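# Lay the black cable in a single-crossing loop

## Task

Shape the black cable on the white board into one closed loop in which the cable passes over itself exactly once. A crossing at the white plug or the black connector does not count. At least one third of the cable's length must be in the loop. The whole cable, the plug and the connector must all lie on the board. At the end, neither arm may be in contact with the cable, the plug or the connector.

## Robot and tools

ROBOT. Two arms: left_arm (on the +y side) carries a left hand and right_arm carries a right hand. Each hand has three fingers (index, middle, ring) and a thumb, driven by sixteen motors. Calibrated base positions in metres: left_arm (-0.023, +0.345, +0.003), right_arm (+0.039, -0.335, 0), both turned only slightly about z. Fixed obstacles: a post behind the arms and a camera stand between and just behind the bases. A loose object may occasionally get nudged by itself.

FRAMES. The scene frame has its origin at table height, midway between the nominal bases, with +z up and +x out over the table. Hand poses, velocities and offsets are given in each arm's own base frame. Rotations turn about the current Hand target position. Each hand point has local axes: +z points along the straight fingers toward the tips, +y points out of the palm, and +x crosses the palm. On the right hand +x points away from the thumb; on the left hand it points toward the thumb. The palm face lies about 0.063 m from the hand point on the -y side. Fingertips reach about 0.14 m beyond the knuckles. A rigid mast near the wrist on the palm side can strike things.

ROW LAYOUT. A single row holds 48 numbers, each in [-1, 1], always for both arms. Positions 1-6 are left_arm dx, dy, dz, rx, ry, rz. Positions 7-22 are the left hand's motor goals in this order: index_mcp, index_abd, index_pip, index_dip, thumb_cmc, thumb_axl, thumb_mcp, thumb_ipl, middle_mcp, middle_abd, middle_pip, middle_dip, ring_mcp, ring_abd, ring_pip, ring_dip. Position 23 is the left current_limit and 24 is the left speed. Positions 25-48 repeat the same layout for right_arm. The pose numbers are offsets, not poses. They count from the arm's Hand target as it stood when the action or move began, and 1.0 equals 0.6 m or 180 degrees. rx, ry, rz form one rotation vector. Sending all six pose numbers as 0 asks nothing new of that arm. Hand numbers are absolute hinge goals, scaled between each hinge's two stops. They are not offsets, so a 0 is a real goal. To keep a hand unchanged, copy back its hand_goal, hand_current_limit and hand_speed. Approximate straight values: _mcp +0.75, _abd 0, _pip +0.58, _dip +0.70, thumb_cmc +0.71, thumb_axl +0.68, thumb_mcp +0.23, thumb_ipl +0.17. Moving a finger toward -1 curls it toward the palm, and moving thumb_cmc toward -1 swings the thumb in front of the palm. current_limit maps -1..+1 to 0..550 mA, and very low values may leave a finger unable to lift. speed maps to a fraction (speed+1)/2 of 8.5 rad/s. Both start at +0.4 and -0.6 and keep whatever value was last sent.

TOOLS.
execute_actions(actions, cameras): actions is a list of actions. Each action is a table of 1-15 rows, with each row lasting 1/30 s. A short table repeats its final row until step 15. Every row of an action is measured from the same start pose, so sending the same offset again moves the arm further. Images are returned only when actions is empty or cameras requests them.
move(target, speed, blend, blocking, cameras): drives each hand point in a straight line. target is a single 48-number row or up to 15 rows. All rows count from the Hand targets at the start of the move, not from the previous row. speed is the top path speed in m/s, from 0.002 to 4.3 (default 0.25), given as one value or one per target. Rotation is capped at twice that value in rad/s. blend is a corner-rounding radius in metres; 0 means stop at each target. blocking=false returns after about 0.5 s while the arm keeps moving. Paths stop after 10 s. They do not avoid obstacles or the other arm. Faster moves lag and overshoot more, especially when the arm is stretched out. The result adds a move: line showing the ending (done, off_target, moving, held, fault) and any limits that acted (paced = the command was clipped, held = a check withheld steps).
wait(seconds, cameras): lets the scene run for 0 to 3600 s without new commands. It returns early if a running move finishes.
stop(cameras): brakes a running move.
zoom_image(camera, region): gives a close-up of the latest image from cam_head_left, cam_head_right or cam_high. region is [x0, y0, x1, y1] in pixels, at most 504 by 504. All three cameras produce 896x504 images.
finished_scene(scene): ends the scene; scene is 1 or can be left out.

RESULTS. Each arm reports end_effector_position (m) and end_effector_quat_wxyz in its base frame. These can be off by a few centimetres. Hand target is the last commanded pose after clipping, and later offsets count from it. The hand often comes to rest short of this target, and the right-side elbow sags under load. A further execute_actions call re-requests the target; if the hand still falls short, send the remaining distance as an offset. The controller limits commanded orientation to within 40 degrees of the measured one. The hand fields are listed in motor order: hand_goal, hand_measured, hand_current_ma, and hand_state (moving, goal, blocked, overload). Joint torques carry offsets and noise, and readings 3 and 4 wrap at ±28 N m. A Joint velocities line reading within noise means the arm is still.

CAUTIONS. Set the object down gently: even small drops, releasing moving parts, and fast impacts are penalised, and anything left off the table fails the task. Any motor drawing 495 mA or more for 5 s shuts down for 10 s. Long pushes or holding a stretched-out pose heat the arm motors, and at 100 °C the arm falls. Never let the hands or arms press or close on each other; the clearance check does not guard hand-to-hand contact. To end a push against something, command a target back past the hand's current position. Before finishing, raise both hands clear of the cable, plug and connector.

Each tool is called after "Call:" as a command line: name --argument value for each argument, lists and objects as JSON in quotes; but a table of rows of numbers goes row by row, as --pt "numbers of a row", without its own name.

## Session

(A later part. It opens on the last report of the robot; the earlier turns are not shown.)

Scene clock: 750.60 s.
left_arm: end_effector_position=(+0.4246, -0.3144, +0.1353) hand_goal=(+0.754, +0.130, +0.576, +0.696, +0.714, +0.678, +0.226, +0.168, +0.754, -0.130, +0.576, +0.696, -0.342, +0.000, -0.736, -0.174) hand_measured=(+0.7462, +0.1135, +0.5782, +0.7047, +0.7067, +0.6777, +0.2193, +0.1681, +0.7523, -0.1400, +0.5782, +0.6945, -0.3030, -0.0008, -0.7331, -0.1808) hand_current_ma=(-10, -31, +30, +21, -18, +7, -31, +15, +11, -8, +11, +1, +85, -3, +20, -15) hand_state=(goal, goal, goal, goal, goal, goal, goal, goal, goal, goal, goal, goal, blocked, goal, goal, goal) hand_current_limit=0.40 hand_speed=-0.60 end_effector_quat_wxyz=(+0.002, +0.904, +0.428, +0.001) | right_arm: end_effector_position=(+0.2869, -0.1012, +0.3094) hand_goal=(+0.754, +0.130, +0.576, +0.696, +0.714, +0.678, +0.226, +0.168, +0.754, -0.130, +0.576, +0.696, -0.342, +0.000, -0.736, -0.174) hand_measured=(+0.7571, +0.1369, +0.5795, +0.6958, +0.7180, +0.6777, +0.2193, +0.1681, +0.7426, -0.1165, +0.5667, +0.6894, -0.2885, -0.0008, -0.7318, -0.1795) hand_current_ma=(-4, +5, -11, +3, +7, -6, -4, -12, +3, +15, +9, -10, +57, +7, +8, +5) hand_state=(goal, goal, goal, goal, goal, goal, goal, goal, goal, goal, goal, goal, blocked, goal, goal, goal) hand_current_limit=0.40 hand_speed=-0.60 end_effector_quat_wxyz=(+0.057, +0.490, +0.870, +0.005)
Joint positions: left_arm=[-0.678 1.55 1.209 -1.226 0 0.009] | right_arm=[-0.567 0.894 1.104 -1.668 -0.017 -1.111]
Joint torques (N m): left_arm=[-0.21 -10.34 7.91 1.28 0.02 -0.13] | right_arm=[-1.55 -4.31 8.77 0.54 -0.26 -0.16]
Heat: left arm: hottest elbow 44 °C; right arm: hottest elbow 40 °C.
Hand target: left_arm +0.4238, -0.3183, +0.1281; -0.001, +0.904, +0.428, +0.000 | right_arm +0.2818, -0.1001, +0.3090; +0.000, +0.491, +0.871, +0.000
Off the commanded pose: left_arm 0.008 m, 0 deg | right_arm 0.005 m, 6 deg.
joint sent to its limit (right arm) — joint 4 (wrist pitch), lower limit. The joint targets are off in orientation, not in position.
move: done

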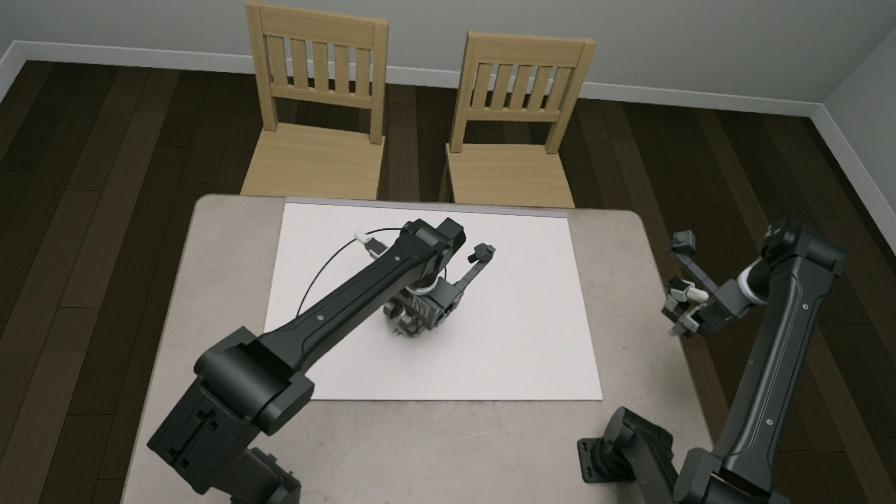

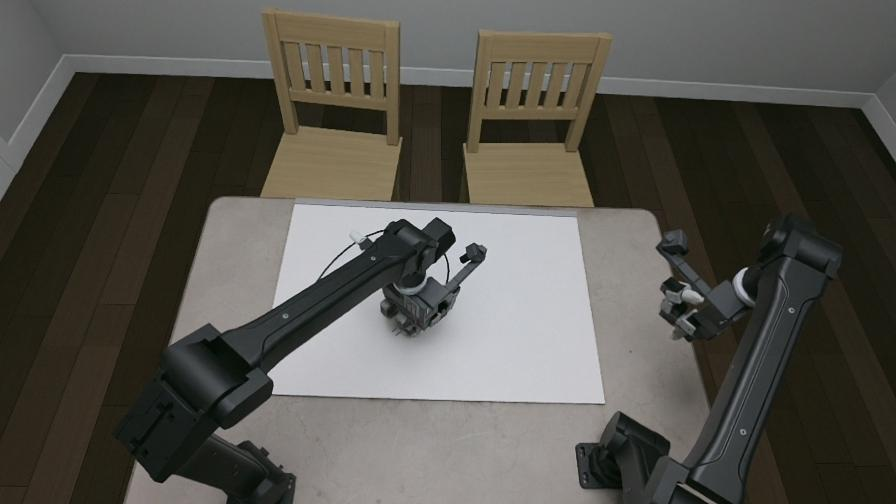

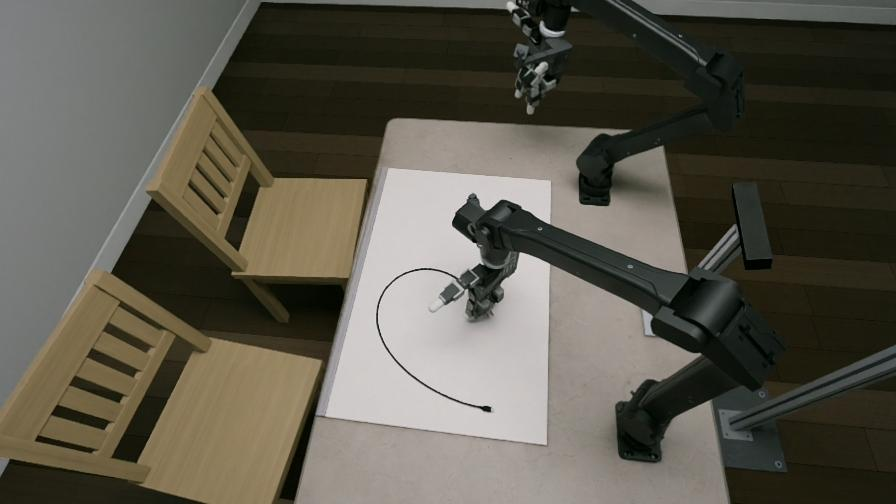

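Call:
move --pt "0 0 -0.004 0 0 0 0.754 -0.05 0.576 0.696 0.714 0.678 0.226 0.168 0.754 0.05 0.576 0.696 -0.342 0 -0.737 -0.174 0.4 -0.85 0 0 0 0 0 0 0.754 0.13 0.576 0.696 0.714 0.678 0.226 0.168 0.754 -0.13 0.576 0.696 -0.342 0 -0.737 -0.174 0.4 -0.6" --pt "0 0 -0.004 0 0 0 0.754 -0.25 0.576 0.696 0.714 0.678 0.226 0.168 0.754 0.25 0.576 0.696 -0.342 0 -0.737 -0.174 0.4 -0.85 0 0 0 0 0 0 0.754 0.13 0.576 0.696 0.714 0.678 0.226 0.168 0.754 -0.13 0.576 0.696 -0.342 0 -0.737 -0.174 0.4 -0.6" --speed 0.05 --cameras '["all"]'

Call:
zoom_image --camera "cam_head_left" --region '[370, 280, 450, 360]'

Call:
zoom_image --camera "cam_high" --region '[440, 260, 520, 340]'

Scene clock: 758.87 s.
left_arm: end_effector_position=(+0.4259, -0.3145, +0.1357) hand_goal=(+0.754, -0.250, +0.576, +0.696, +0.714, +0.678, +0.226, +0.168, +0.754, +0.250, +0.576, +0.696, -0.342, +0.000, -0.736, -0.174) hand_measured=(+0.7511, +0.0285, +0.5782, +0.7047, +0.7067, +0.6777, +0.2193, +0.1672, +0.7547, -0.1151, +0.5847, +0.7034, -0.3030, -0.0008, -0.7344, -0.1808) hand_current_ma=(-4, +371, +8, +16, -16, +21, -31, -9, +5, -383, +26, +7, +76, +11, +11, -27) hand_state=(goal, blocked, goal, goal, goal, goal, goal, goal, goal, blocked, goal, goal, blocked, goal, goal, goal) hand_current_limit=0.40 hand_speed=-0.85 end_effector_quat_wxyz=(+0.003, +0.904, +0.428, +0.003) | right_arm: end_effector_position=(+0.2869, -0.1012, +0.3094) hand_goal=(+0.754, +0.130, +0.576, +0.696, +0.714, +0.678, +0.226, +0.168, +0.754, -0.130, +0.576, +0.696, -0.342, +0.000, -0.736, -0.174) hand_measured=(+0.7571, +0.1369, +0.5808, +0.6958, +0.7180, +0.6777, +0.2193, +0.1672, +0.7426, -0.1165, +0.5667, +0.6894, -0.2885, +0.0007, -0.7318, -0.1808) hand_current_ma=(-16, -2, -9, +7, +6, -1, -8, -8, +1, +12, +9, -6, +51, +3, +10, +0) hand_state=(goal, goal, goal, goal, goal, goal, goal, goal, goal, goal, goal, goal, blocked, goal, goal, goal) hand_current_limit=0.40 hand_speed=-0.60 end_effector_quat_wxyz=(+0.057, +0.490, +0.870, +0.005)
Joint positions: left_arm=[-0.678 1.55 1.209 -1.221 -0.004 0.008] | right_arm=[-0.567 0.894 1.104 -1.668 -0.017 -1.111]
Joint torques (N m): left_arm=[-0.26 -9.88 7.61 1.37 0.15 -0.13] | right_arm=[-1.61 -4.25 8.77 0.57 -0.26 -0.15]
Heat: left arm: hottest elbow 42 °C; right arm: hottest elbow 40 °C.
Hand target: left_arm +0.4238, -0.3183, +0.1257; -0.001, +0.904, +0.428, +0.000 | right_arm +0.2818, -0.1001, +0.3090; +0.000, +0.491, +0.871, +0.000
Off the commanded pose: left_arm 0.011 m, 1 deg | right_arm 0.005 m, 6 deg.
joint sent to its limit (right arm) — joint 4 (wrist pitch), lower limit. The joint targets are off in orientation, not in position.
move: off_target (left_arm); target 2's new numbers were sent with left_arm's hand 0.011 m and 0 deg from that target

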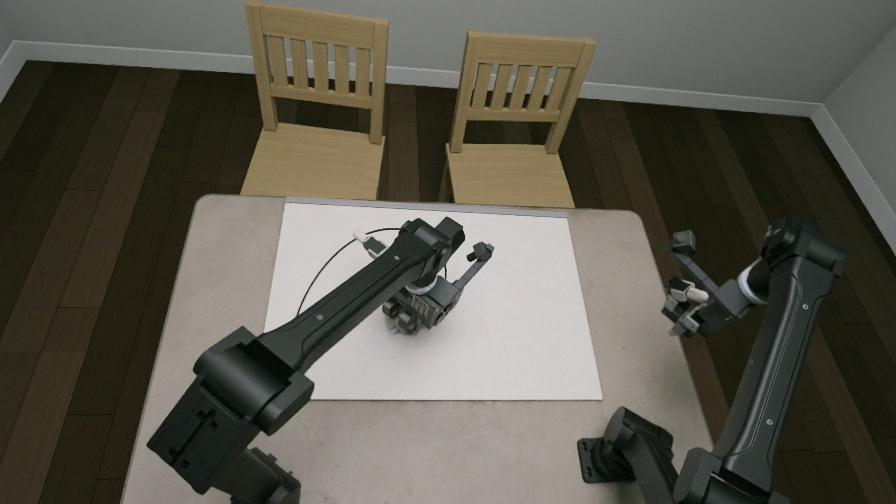

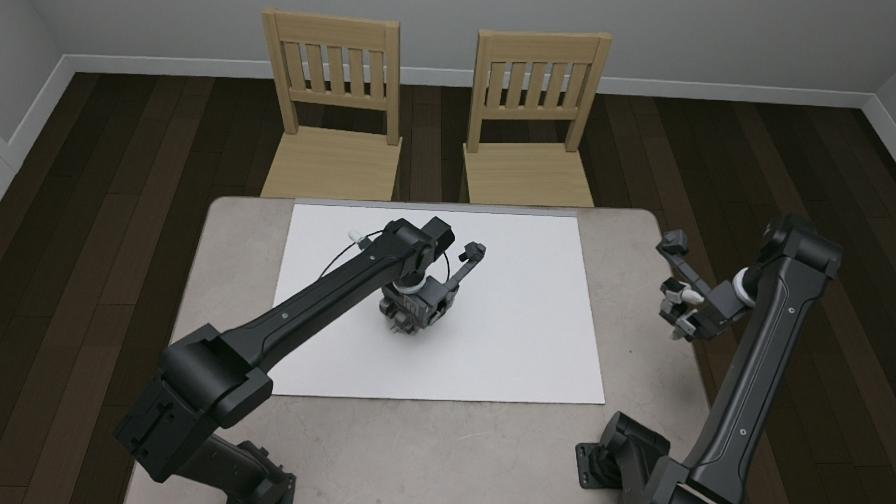

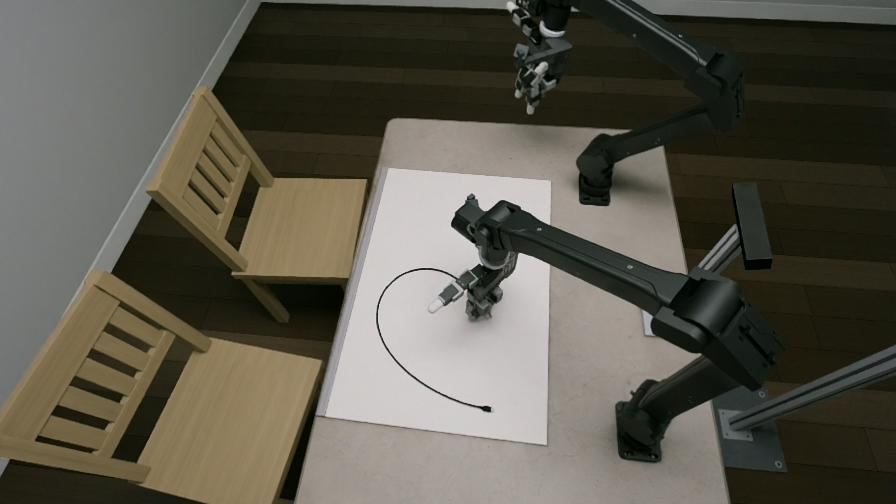

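Scaled by 6.300 from the camera's image (finer frame: 1280x720).

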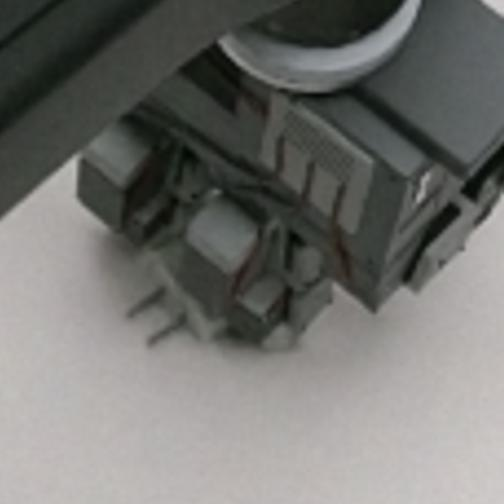

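Scaled by 6.300 from the camera's image (finer frame: 1280x720).

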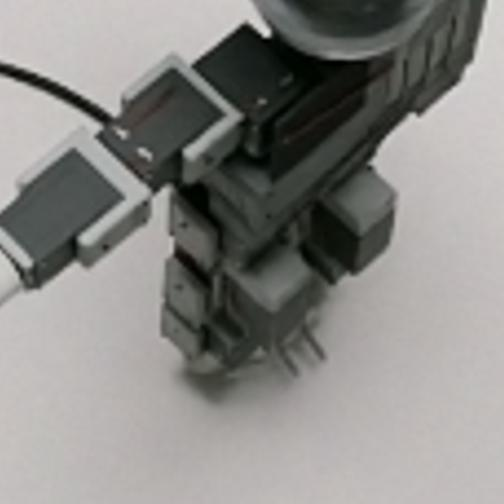

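Call:
move --pt "0 0 0.16 0 0 0 0.754 -0.25 0.576 0.696 0.714 0.678 0.226 0.168 0.754 0.25 0.576 0.696 -0.342 0 -0.737 -0.174 0.4 -0.85 0 0 0 0 0 0 0.754 0.13 0.576 0.696 0.714 0.678 0.226 0.168 0.754 -0.13 0.576 0.696 -0.342 0 -0.737 -0.174 0.4 -0.6" --speed 0.07 --cameras '["all"]'

Call:
zoom_image --camera "cam_high" --region '[440, 240, 540, 330]'

Scene clock: 779.40 s.
left_arm: end_effector_position=(+0.4148, -0.3061, +0.1888) hand_goal=(+0.754, -0.250, +0.576, +0.696, +0.714, +0.678, +0.226, +0.168, +0.754, +0.250, +0.576, +0.696, -0.342, +0.000, -0.736, -0.174) hand_measured=(+0.7571, -0.0052, +0.5770, +0.7047, +0.7054, +0.6767, +0.2193, +0.1681, +0.7306, -0.0872, +0.5654, +0.6932, -0.3042, -0.0023, -0.7331, -0.1808) hand_current_ma=(+2, +323, +3, +32, -25, -18, -33, +3, -46, -412, -17, +2, +90, +7, -1, -12) hand_state=(goal, blocked, goal, goal, goal, goal, goal, goal, blocked, blocked, goal, goal, blocked, goal, goal, goal) hand_current_limit=0.40 hand_speed=-0.85 end_effector_quat_wxyz=(-0.028, +0.903, +0.428, -0.013) | right_arm: end_effector_position=(+0.2869, -0.1012, +0.3094) hand_goal=(+0.754, +0.130, +0.576, +0.696, +0.714, +0.678, +0.226, +0.168, +0.754, -0.130, +0.576, +0.696, -0.342, +0.000, -0.736, -0.174) hand_measured=(+0.7571, +0.1355, +0.5795, +0.6958, +0.7180, +0.6777, +0.2193, +0.1681, +0.7426, -0.1165, +0.5667, +0.6894, -0.2885, +0.0007, -0.7318, -0.1808) hand_current_ma=(-5, +5, -6, -2, +7, -4, -5, -12, +0, +9, -1, -8, +50, +1, +16, +4) hand_state=(goal, goal, goal, goal, goal, goal, goal, goal, goal, goal, goal, goal, blocked, goal, goal, goal) hand_current_limit=0.40 hand_speed=-0.60 end_effector_quat_wxyz=(+0.057, +0.490, +0.870, +0.005)
Joint positions: left_arm=[-0.678 1.519 1.332 -1.446 -0.001 0.008] | right_arm=[-0.567 0.894 1.104 -1.668 -0.017 -1.111]
Joint torques (N m): left_arm=[-0.21 -12.04 12.4 0.06 0.1 -0.13] | right_arm=[-1.61 -4.25 8.77 0.57 -0.26 -0.15]
Motor temperatures (°C): left_arm=[25 28 40 24 23 23] | right_arm=[23 27 40 24 24 21]
Heat: left arm: hottest elbow 40 °C; right arm: hottest elbow 40 °C.
Hand target: left_arm +0.4239, -0.3183, +0.2217; -0.001, +0.904, +0.428, +0.000 | right_arm +0.2818, -0.1001, +0.3090; +0.000, +0.491, +0.871, +0.000
Off the commanded pose: left_arm 0.036 m, 4 deg | right_arm 0.005 m, 6 deg.
joint sent to its limit (right arm) — joint 4 (wrist pitch), lower limit. The joint targets are off in orientation, not in position.
move: off_target (left_arm)

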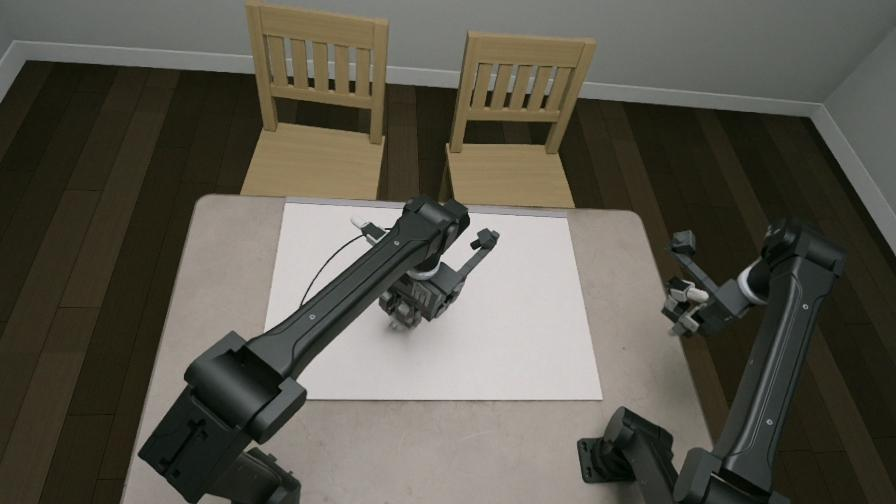

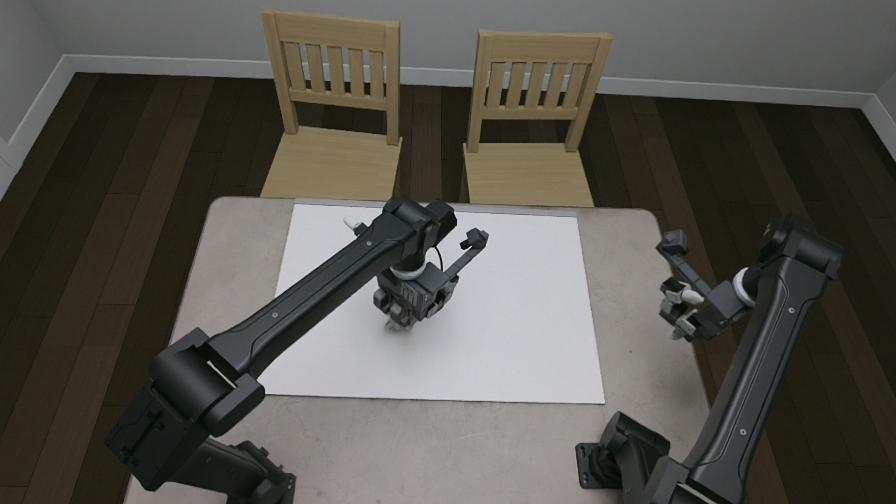

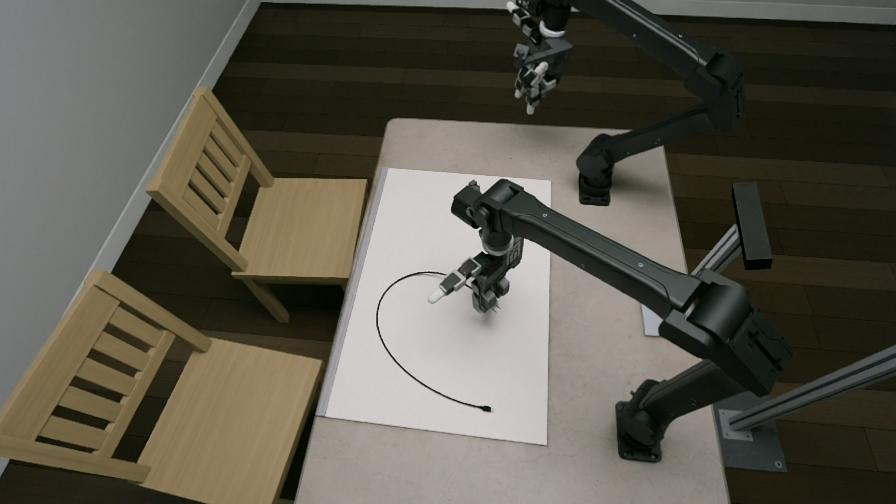

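Scaled by 5.040 from the camera's image (finer frame: 1280x720).

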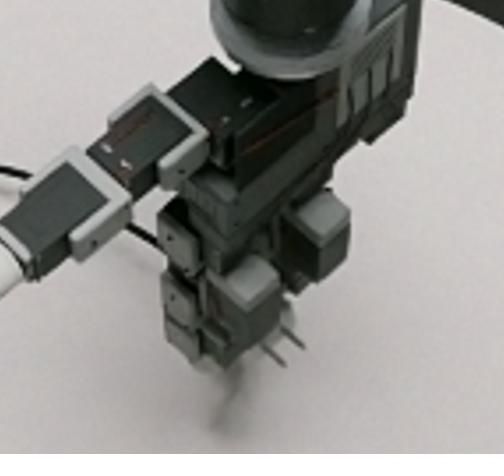

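Call:
move --pt "0.05 0.08 0.12 0 0 -0.1 0.754 -0.25 0.576 0.696 0.714 0.678 0.226 0.168 0.754 0.25 0.576 0.696 -0.342 0 -0.737 -0.174 0.4 -0.85 0 0 0 0 0 0 0.754 0.13 0.576 0.696 0.714 0.678 0.226 0.168 0.754 -0.13 0.576 0.696 -0.342 0 -0.737 -0.174 0.4 -0.6" --pt "0.208 0.331 0.13 0 0 -0.4556 0.754 -0.25 0.576 0.696 0.714 0.678 0.226 0.168 0.754 0.25 0.576 0.696 -0.342 0 -0.737 -0.174 0.4 -0.85 0 0 0 0 0 0 0.754 0.13 0.576 0.696 0.714 0.678 0.226 0.168 0.754 -0.13 0.576 0.696 -0.342 0 -0.737 -0.174 0.4 -0.6" --speed 0.12 --blend '[0.02,0]' --cameras '["all"]'

Call:
zoom_image --camera "cam_high" --region '[340, 200, 560, 450]'

Call:
zoom_image --camera "cam_head_right" --region '[240, 180, 520, 400]'

Scene clock: 797.87 s.
left_arm: end_effector_position=(+0.5368, -0.1250, +0.2837) hand_goal=(+0.754, -0.250, +0.576, +0.696, +0.714, +0.678, +0.226, +0.168, +0.754, +0.250, +0.576, +0.696, -0.342, +0.000, -0.736, -0.174) hand_measured=(+0.7631, -0.0052, +0.5782, +0.7047, +0.7054, +0.6767, +0.2193, +0.1681, +0.7306, -0.0843, +0.5654, +0.6945, -0.3042, -0.0023, -0.7331, -0.1808) hand_current_ma=(+10, +314, +24, +30, -13, +2, -16, -5, -59, -403, -22, +16, +74, +17, -5, -21) hand_state=(goal, blocked, goal, goal, goal, goal, goal, goal, blocked, blocked, goal, goal, blocked, goal, goal, goal) hand_current_limit=0.40 hand_speed=-0.85 end_effector_quat_wxyz=(+0.001, +0.965, -0.264, +0.005) | right_arm: end_effector_position=(+0.2869, -0.1012, +0.3094) hand_goal=(+0.754, +0.130, +0.576, +0.696, +0.714, +0.678, +0.226, +0.168, +0.754, -0.130, +0.576, +0.696, -0.342, +0.000, -0.736, -0.174) hand_measured=(+0.7571, +0.1355, +0.5795, +0.6971, +0.7180, +0.6767, +0.2193, +0.1681, +0.7426, -0.1165, +0.5654, +0.6894, -0.2885, -0.0008, -0.7318, -0.1808) hand_current_ma=(-6, +1, -7, +6, +3, +0, -7, -13, +6, +13, +1, -11, +53, +3, +7, +2) hand_state=(goal, goal, goal, goal, goal, goal, goal, goal, goal, goal, goal, goal, blocked, goal, goal, goal) hand_current_limit=0.40 hand_speed=-0.60 end_effector_quat_wxyz=(+0.057, +0.490, +0.870, +0.005)
Joint positions: left_arm=[-0.07 1.82 1.953 -1.695 0.003 2.035] | right_arm=[-0.567 0.894 1.104 -1.668 -0.017 -1.111]
Joint torques (N m): left_arm=[1.49 -14.51 12.68 0.13 0.3 0.01] | right_arm=[-1.55 -4.31 8.8 0.55 -0.26 -0.15]
Heat: left arm: hottest elbow 41 °C; right arm: hottest elbow 39 °C.
Hand target: left_arm +0.5486, -0.1196, +0.2996; +0.000, +0.963, -0.270, +0.000 | right_arm +0.2818, -0.1001, +0.3090; +0.000, +0.491, +0.871, +0.000
Off the commanded pose: left_arm 0.021 m, 1 deg | right_arm 0.005 m, 6 deg.
joint sent to its limit (left arm) — joint 4 (wrist pitch), lower limit; joint 6 (wrist roll), upper limit. The joint targets are off in orientation, not in position.
joint sent to its limit (right arm) — joint 4 (wrist pitch), lower limit. The joint targets are off in orientation, not in position.
move: off_target (left_arm)

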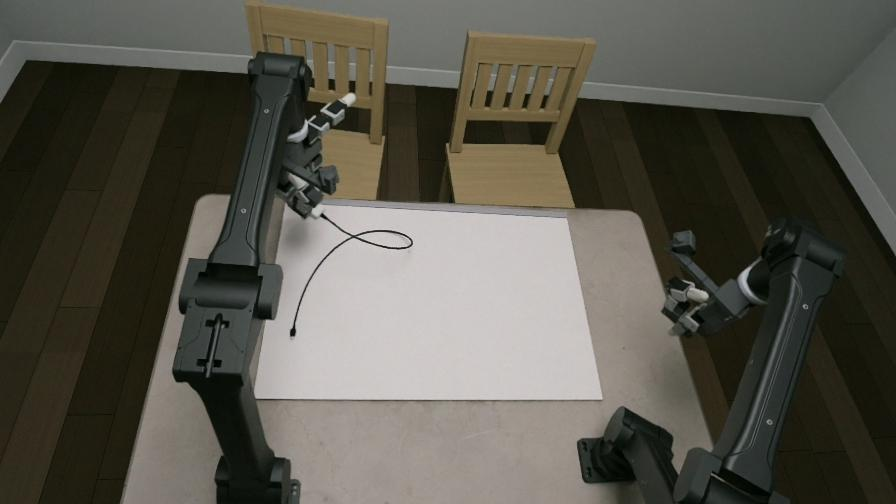

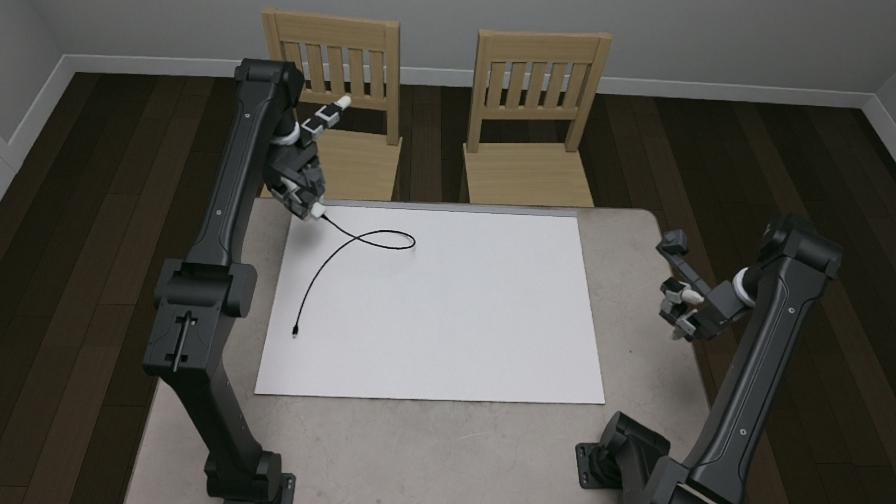

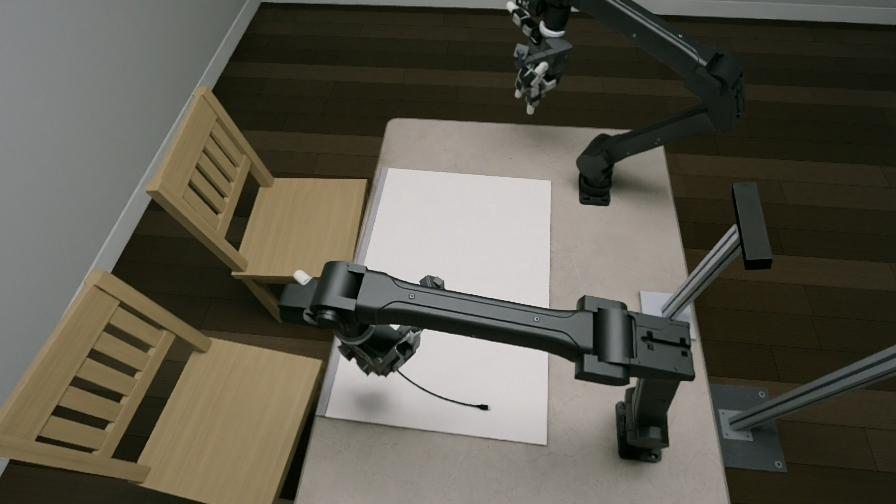

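Scaled by 2.016 from the camera's image (finer frame: 1280x720).

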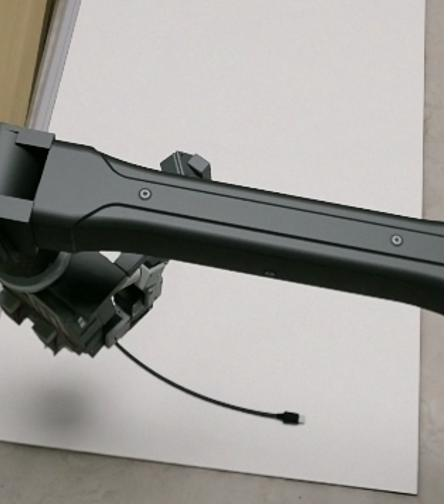

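Scaled by 1.800 from the camera's image (finer frame: 1280x720).

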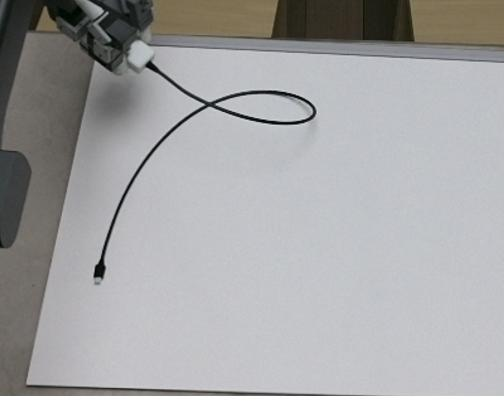

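Call:
move --target '[0,0,-0.2,0,0,0, 0.754,-0.25,0.576,0.696, 0.714,0.678,0.226,0.168, 0.754,0.25,0.576,0.696, -0.342,0,-0.737,-0.174, 0.4,-0.85, 0,0,0,0,0,0, 0.754,0.13,0.576,0.696,0.714,0.678,0.226,0.168,0.754,-0.13,0.576,0.696,-0.342,0,-0.737,-0.174,0.4,-0.6]' --speed 0.08 --cameras '["all"]'

Call:
zoom_image --camera "cam_head_right" --region '[240, 180, 520, 400]'

Scene clock: 809.07 s.
left_arm: end_effector_position=(+0.5448, -0.1245, +0.1841) hand_goal=(+0.754, -0.250, +0.576, +0.696, +0.714, +0.678, +0.226, +0.168, +0.754, +0.250, +0.576, +0.696, -0.342, +0.000, -0.736, -0.174) hand_measured=(+0.7619, -0.0052, +0.5782, +0.7047, +0.7054, +0.6767, +0.2193, +0.1681, +0.7318, -0.0843, +0.5654, +0.6932, -0.3030, -0.0023, -0.7331, -0.1808) hand_current_ma=(-2, +322, +7, +14, -29, +19, -7, +16, -56, -378, -23, -9, +71, -9, -5, -15) hand_state=(goal, blocked, goal, goal, goal, goal, goal, goal, blocked, blocked, goal, goal, blocked, goal, goal, goal) hand_current_limit=0.40 hand_speed=-0.85 end_effector_quat_wxyz=(-0.001, +0.964, -0.264, -0.003) | right_arm: end_effector_position=(+0.2869, -0.1012, +0.3094) hand_goal=(+0.754, +0.130, +0.576, +0.696, +0.714, +0.678, +0.226, +0.168, +0.754, -0.130, +0.576, +0.696, -0.342, +0.000, -0.736, -0.174) hand_measured=(+0.7571, +0.1369, +0.5795, +0.6971, +0.7180, +0.6777, +0.2193, +0.1681, +0.7426, -0.1165, +0.5667, +0.6894, -0.2885, +0.0007, -0.7318, -0.1808) hand_current_ma=(-6, +5, -4, +1, +8, -3, -10, -12, +1, +10, +6, -7, +50, -5, +8, +4) hand_state=(goal, goal, goal, goal, goal, goal, goal, goal, goal, goal, goal, goal, blocked, goal, goal, goal) hand_current_limit=0.40 hand_speed=-0.60 end_effector_quat_wxyz=(+0.057, +0.490, +0.870, +0.005)
Joint positions: left_arm=[-0.07 1.851 1.736 -1.46 -0.003 2.036] | right_arm=[-0.567 0.894 1.104 -1.668 -0.017 -1.111]
Joint torques (N m): left_arm=[1.2 -15.62 8.43 1.14 0.17 0.04] | right_arm=[-1.61 -4.25 8.79 0.55 -0.26 -0.15]
Heat: left arm: hottest elbow 43 °C; right arm: hottest elbow 39 °C.
Hand target: left_arm +0.5487, -0.1196, +0.1797; +0.000, +0.963, -0.270, +0.000 | right_arm +0.2818, -0.1001, +0.3090; +0.000, +0.491, +0.871, +0.000
Off the commanded pose: left_arm 0.008 m, 1 deg | right_arm 0.005 m, 6 deg.
joint sent to its limit (left arm) — joint 6 (wrist roll), upper limit. The joint targets still meet the commanded pose.
joint sent to its limit (right arm) — joint 4 (wrist pitch), lower limit. The joint targets are off in orientation, not in position.
move: done

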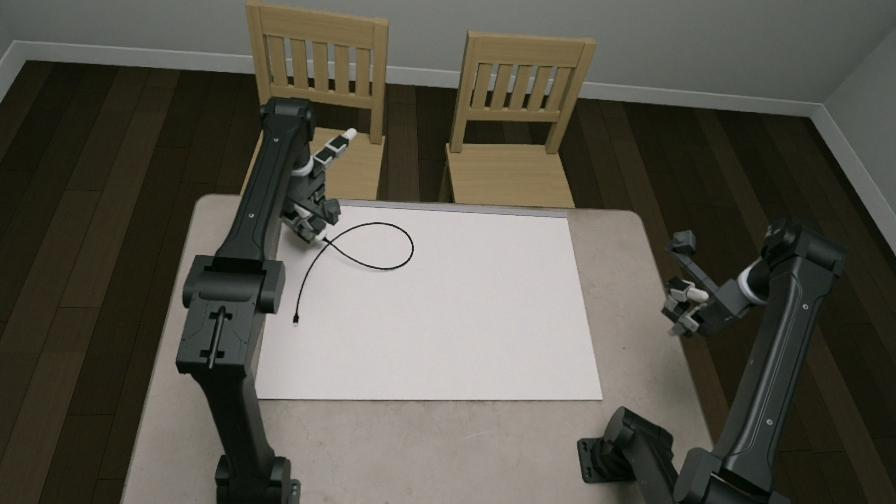

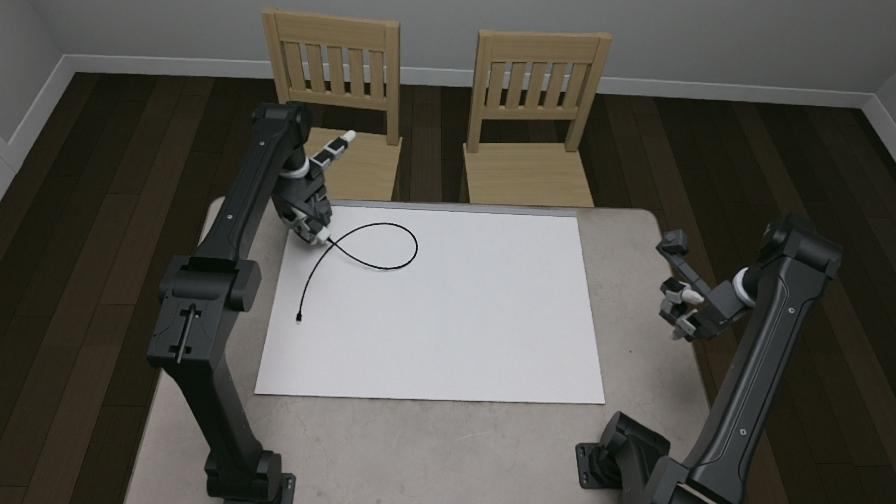

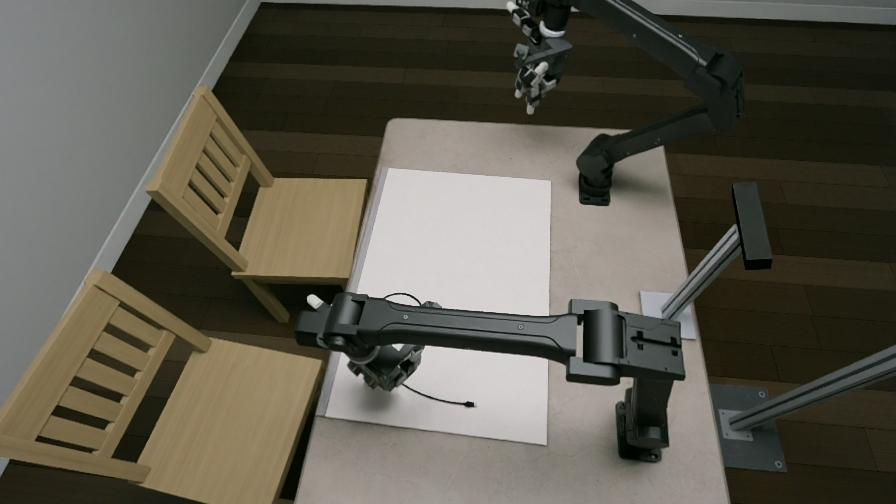

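Scaled by 1.800 from the camera's image (finer frame: 1280x720).

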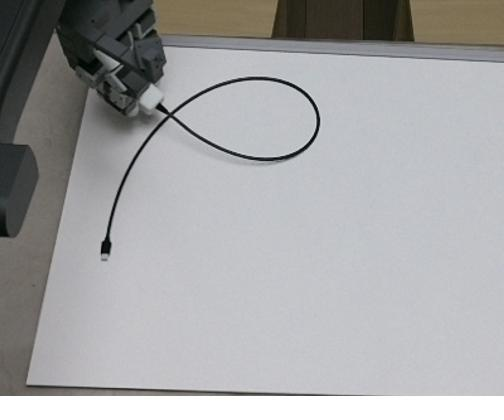

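Call:
move --target '[0.047,0.078,0.0,0,0,0.028, 0.754,-0.25,0.576,0.696, 0.714,0.678,0.226,0.168, 0.754,0.25,0.576,0.696, -0.342,0,-0.737,-0.174, 0.4,-0.85, 0,0,0,0,0,0, 0.754,0.13,0.576,0.696,0.714,0.678,0.226,0.168,0.754,-0.13,0.576,0.696,-0.342,0,-0.737,-0.174,0.4,-0.6]' --speed 0.08 --cameras '["cam_head_left","cam_head_right"]'

Call:
zoom_image --camera "cam_head_right" --region '[240, 180, 520, 400]'

Scene clock: 819.23 s.
left_arm: end_effector_position=(+0.5619, -0.0774, +0.1650) hand_goal=(+0.754, -0.250, +0.576, +0.696, +0.714, +0.678, +0.226, +0.168, +0.754, +0.250, +0.576, +0.696, -0.342, +0.000, -0.736, -0.174) hand_measured=(+0.7619, -0.0052, +0.5782, +0.7047, +0.7154, +0.6767, +0.2203, +0.1681, +0.7306, -0.0843, +0.5654, +0.6945, -0.3030, -0.0023, -0.7344, -0.1808) hand_current_ma=(+6, +324, +9, +12, -2, -5, -17, +5, -43, -385, -18, +6, +90, +3, -9, -23) hand_state=(goal, blocked, goal, goal, goal, goal, goal, goal, blocked, blocked, goal, goal, blocked, goal, goal, goal) hand_current_limit=0.40 hand_speed=-0.85 end_effector_quat_wxyz=(+0.002, +0.975, -0.223, -0.017) | right_arm: end_effector_position=(+0.2869, -0.1012, +0.3094) hand_goal=(+0.754, +0.130, +0.576, +0.696, +0.714, +0.678, +0.226, +0.168, +0.754, -0.130, +0.576, +0.696, -0.342, +0.000, -0.736, -0.174) hand_measured=(+0.7571, +0.1369, +0.5808, +0.6971, +0.7167, +0.6777, +0.2203, +0.1672, +0.7426, -0.1165, +0.5667, +0.6894, -0.2885, -0.0008, -0.7318, -0.1808) hand_current_ma=(-6, +6, -9, -3, +0, -3, -4, -5, +1, +15, +8, -12, +52, +0, +12, +5) hand_state=(goal, goal, goal, goal, goal, goal, goal, goal, goal, goal, goal, goal, blocked, goal, goal, goal) hand_current_limit=0.40 hand_speed=-0.60 end_effector_quat_wxyz=(+0.057, +0.490, +0.870, +0.005)
Joint positions: left_arm=[0.015 1.901 1.757 -1.46 -0.003 2.036] | right_arm=[-0.567 0.894 1.104 -1.668 -0.017 -1.111]
Joint torques (N m): left_arm=[1.2 -15.5 12.42 -0.02 0.22 0.04] | right_arm=[-1.55 -4.25 8.79 0.55 -0.25 -0.15]
Heat: left arm: hottest elbow 42 °C; right arm: hottest elbow 39 °C.
Hand target: left_arm +0.5769, -0.0728, +0.1797; -0.001, +0.974, -0.227, +0.000 | right_arm +0.2818, -0.1001, +0.3090; +0.000, +0.491, +0.871, +0.000
Off the commanded pose: left_arm 0.021 m, 2 deg | right_arm 0.005 m, 6 deg.
joint sent to its limit (left arm) — joint 6 (wrist roll), upper limit. The joint targets still meet the commanded pose.
joint sent to its limit (right arm) — joint 4 (wrist pitch), lower limit. The joint targets are off in orientation, not in position.
move: off_target (left_arm)

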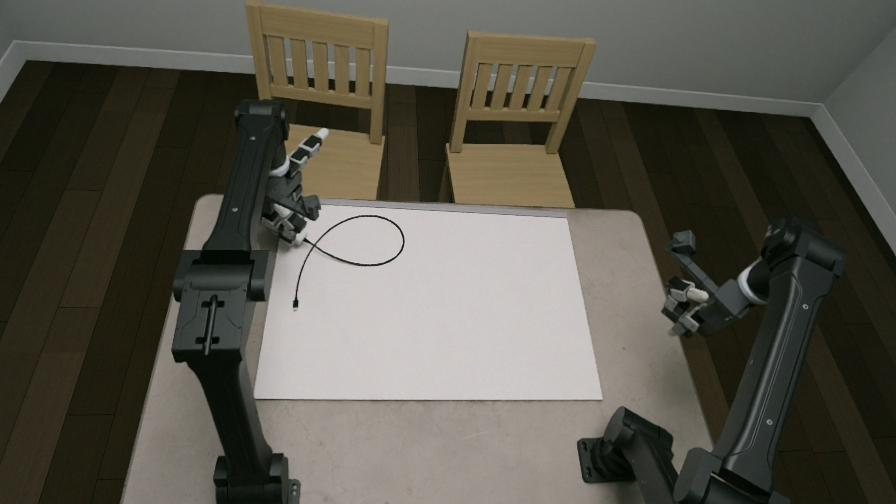

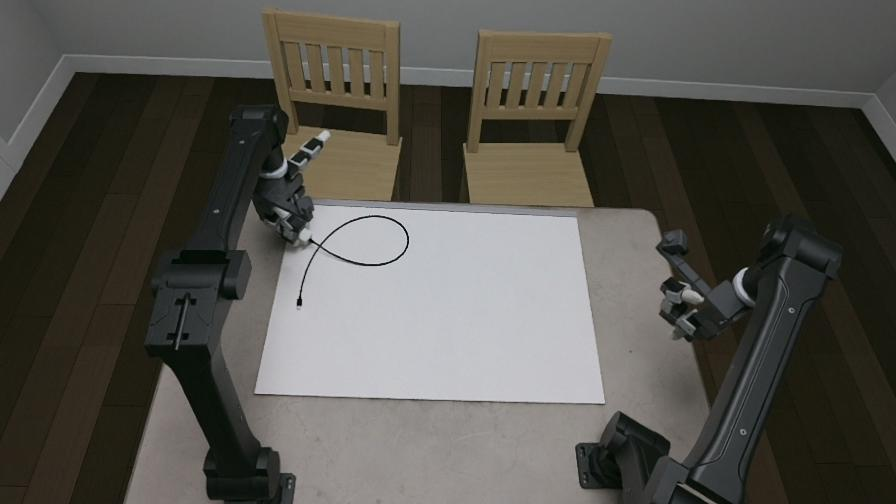

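Scaled by 1.800 from the camera's image (finer frame: 1280x720).

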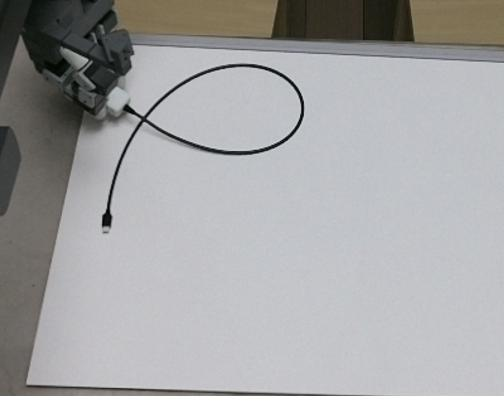

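Call:
move --target '[0.0,0.0,-0.085,0,0,0.0, 0.754,-0.25,0.576,0.696, 0.714,0.678,0.226,0.168, 0.754,0.25,0.576,0.696, -0.342,0,-0.737,-0.174, 0.4,-0.85, 0,0,0,0,0,0, 0.754,0.13,0.576,0.696,0.714,0.678,0.226,0.168,0.754,-0.13,0.576,0.696,-0.342,0,-0.737,-0.174,0.4,-0.6]' --speed 0.05 --cameras '["all"]'

Call:
zoom_image --camera "cam_head_right" --region '[260, 180, 440, 320]'

Scene clock: 843.77 s.
left_arm: end_effector_position=(+0.5747, -0.0772, +0.1380) hand_goal=(+0.754, -0.250, +0.576, +0.696, +0.714, +0.678, +0.226, +0.168, +0.754, +0.250, +0.576, +0.696, -0.342, +0.000, -0.736, -0.174) hand_measured=(+0.7619, -0.0066, +0.5782, +0.7047, +0.7154, +0.6777, +0.2193, +0.1681, +0.7306, -0.0858, +0.5641, +0.6932, -0.3042, -0.0023, -0.7331, -0.1808) hand_current_ma=(+10, +308, +10, +8, +4, +8, -25, -5, -65, -396, -12, +0, +92, +9, -2, -17) hand_state=(goal, blocked, goal, goal, goal, goal, goal, goal, blocked, blocked, goal, goal, blocked, goal, goal, goal) hand_current_limit=0.40 hand_speed=-0.85 end_effector_quat_wxyz=(-0.002, +0.975, -0.223, +0.001) | right_arm: end_effector_position=(+0.2869, -0.1012, +0.3094) hand_goal=(+0.754, +0.130, +0.576, +0.696, +0.714, +0.678, +0.226, +0.168, +0.754, -0.130, +0.576, +0.696, -0.342, +0.000, -0.736, -0.174) hand_measured=(+0.7571, +0.1369, +0.5795, +0.6958, +0.7167, +0.6777, +0.2203, +0.1681, +0.7414, -0.1165, +0.5667, +0.6894, -0.2873, +0.0007, -0.7318, -0.1795) hand_current_ma=(+0, -2, -6, +8, +4, +0, -9, -2, -1, +11, +5, -8, +53, +0, +8, -1) hand_state=(goal, goal, goal, goal, goal, goal, goal, goal, goal, goal, goal, goal, blocked, goal, goal, goal) hand_current_limit=0.40 hand_speed=-0.60 end_effector_quat_wxyz=(+0.057, +0.490, +0.870, +0.005)
Joint positions: left_arm=[0.015 1.923 1.721 -1.365 -0.003 2.037] | right_arm=[-0.567 0.894 1.104 -1.668 -0.017 -1.111]
Joint torques (N m): left_arm=[1.14 -15.85 8.01 1.25 0.23 0.09] | right_arm=[-1.61 -4.31 8.79 0.57 -0.26 -0.15]
Heat: left arm: hottest elbow 44 °C; right arm: hottest elbow 39 °C.
Hand target: left_arm +0.5769, -0.0727, +0.1287; -0.001, +0.974, -0.227, +0.000 | right_arm +0.2818, -0.1001, +0.3090; +0.000, +0.491, +0.871, +0.000
Off the commanded pose: left_arm 0.010 m, 0 deg | right_arm 0.005 m, 6 deg.
joint sent to its limit (left arm) — joint 6 (wrist roll), upper limit. The joint targets still meet the commanded pose.
joint sent to its limit (right arm) — joint 4 (wrist pitch), lower limit. The joint targets are off in orientation, not in position.
move: done

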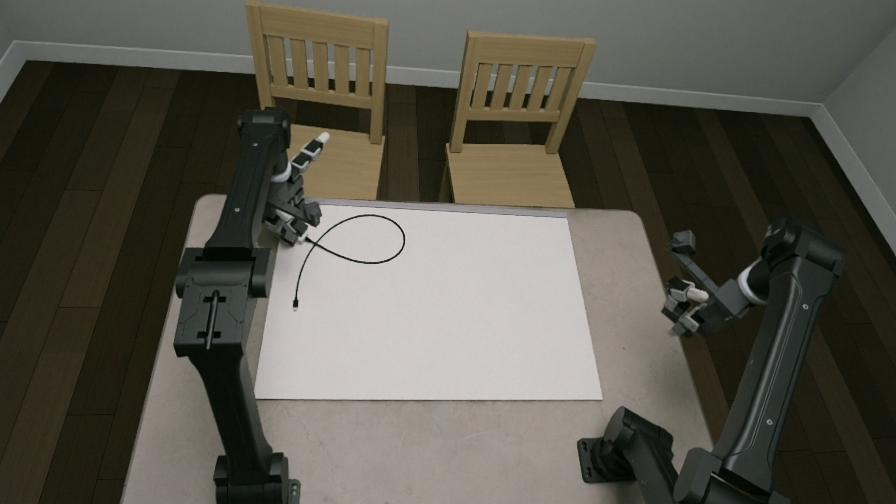

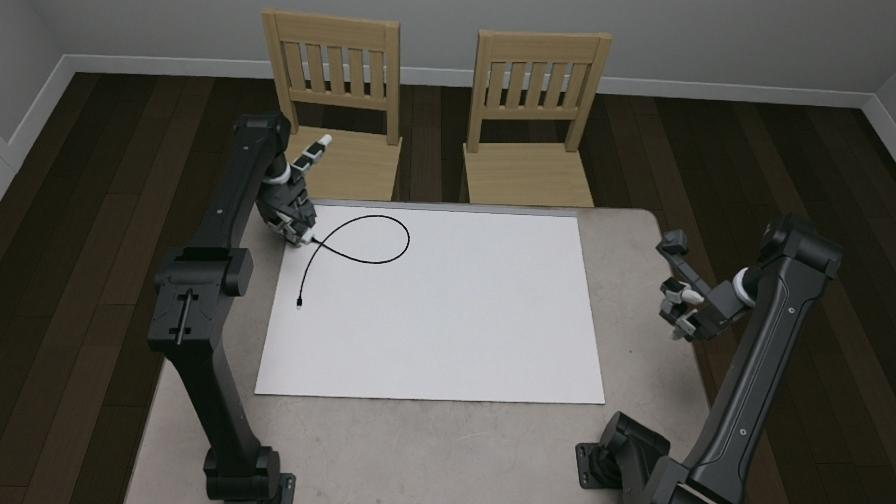

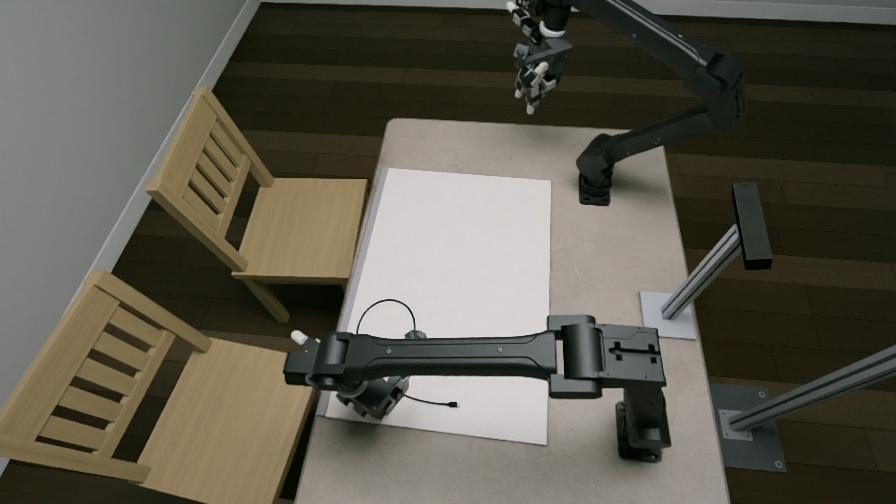

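Scaled by 2.800 from the camera's image (finer frame: 1280x720).

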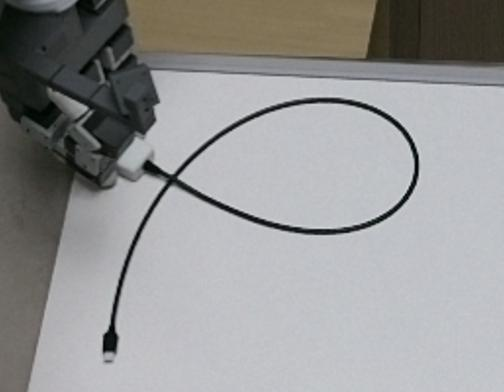

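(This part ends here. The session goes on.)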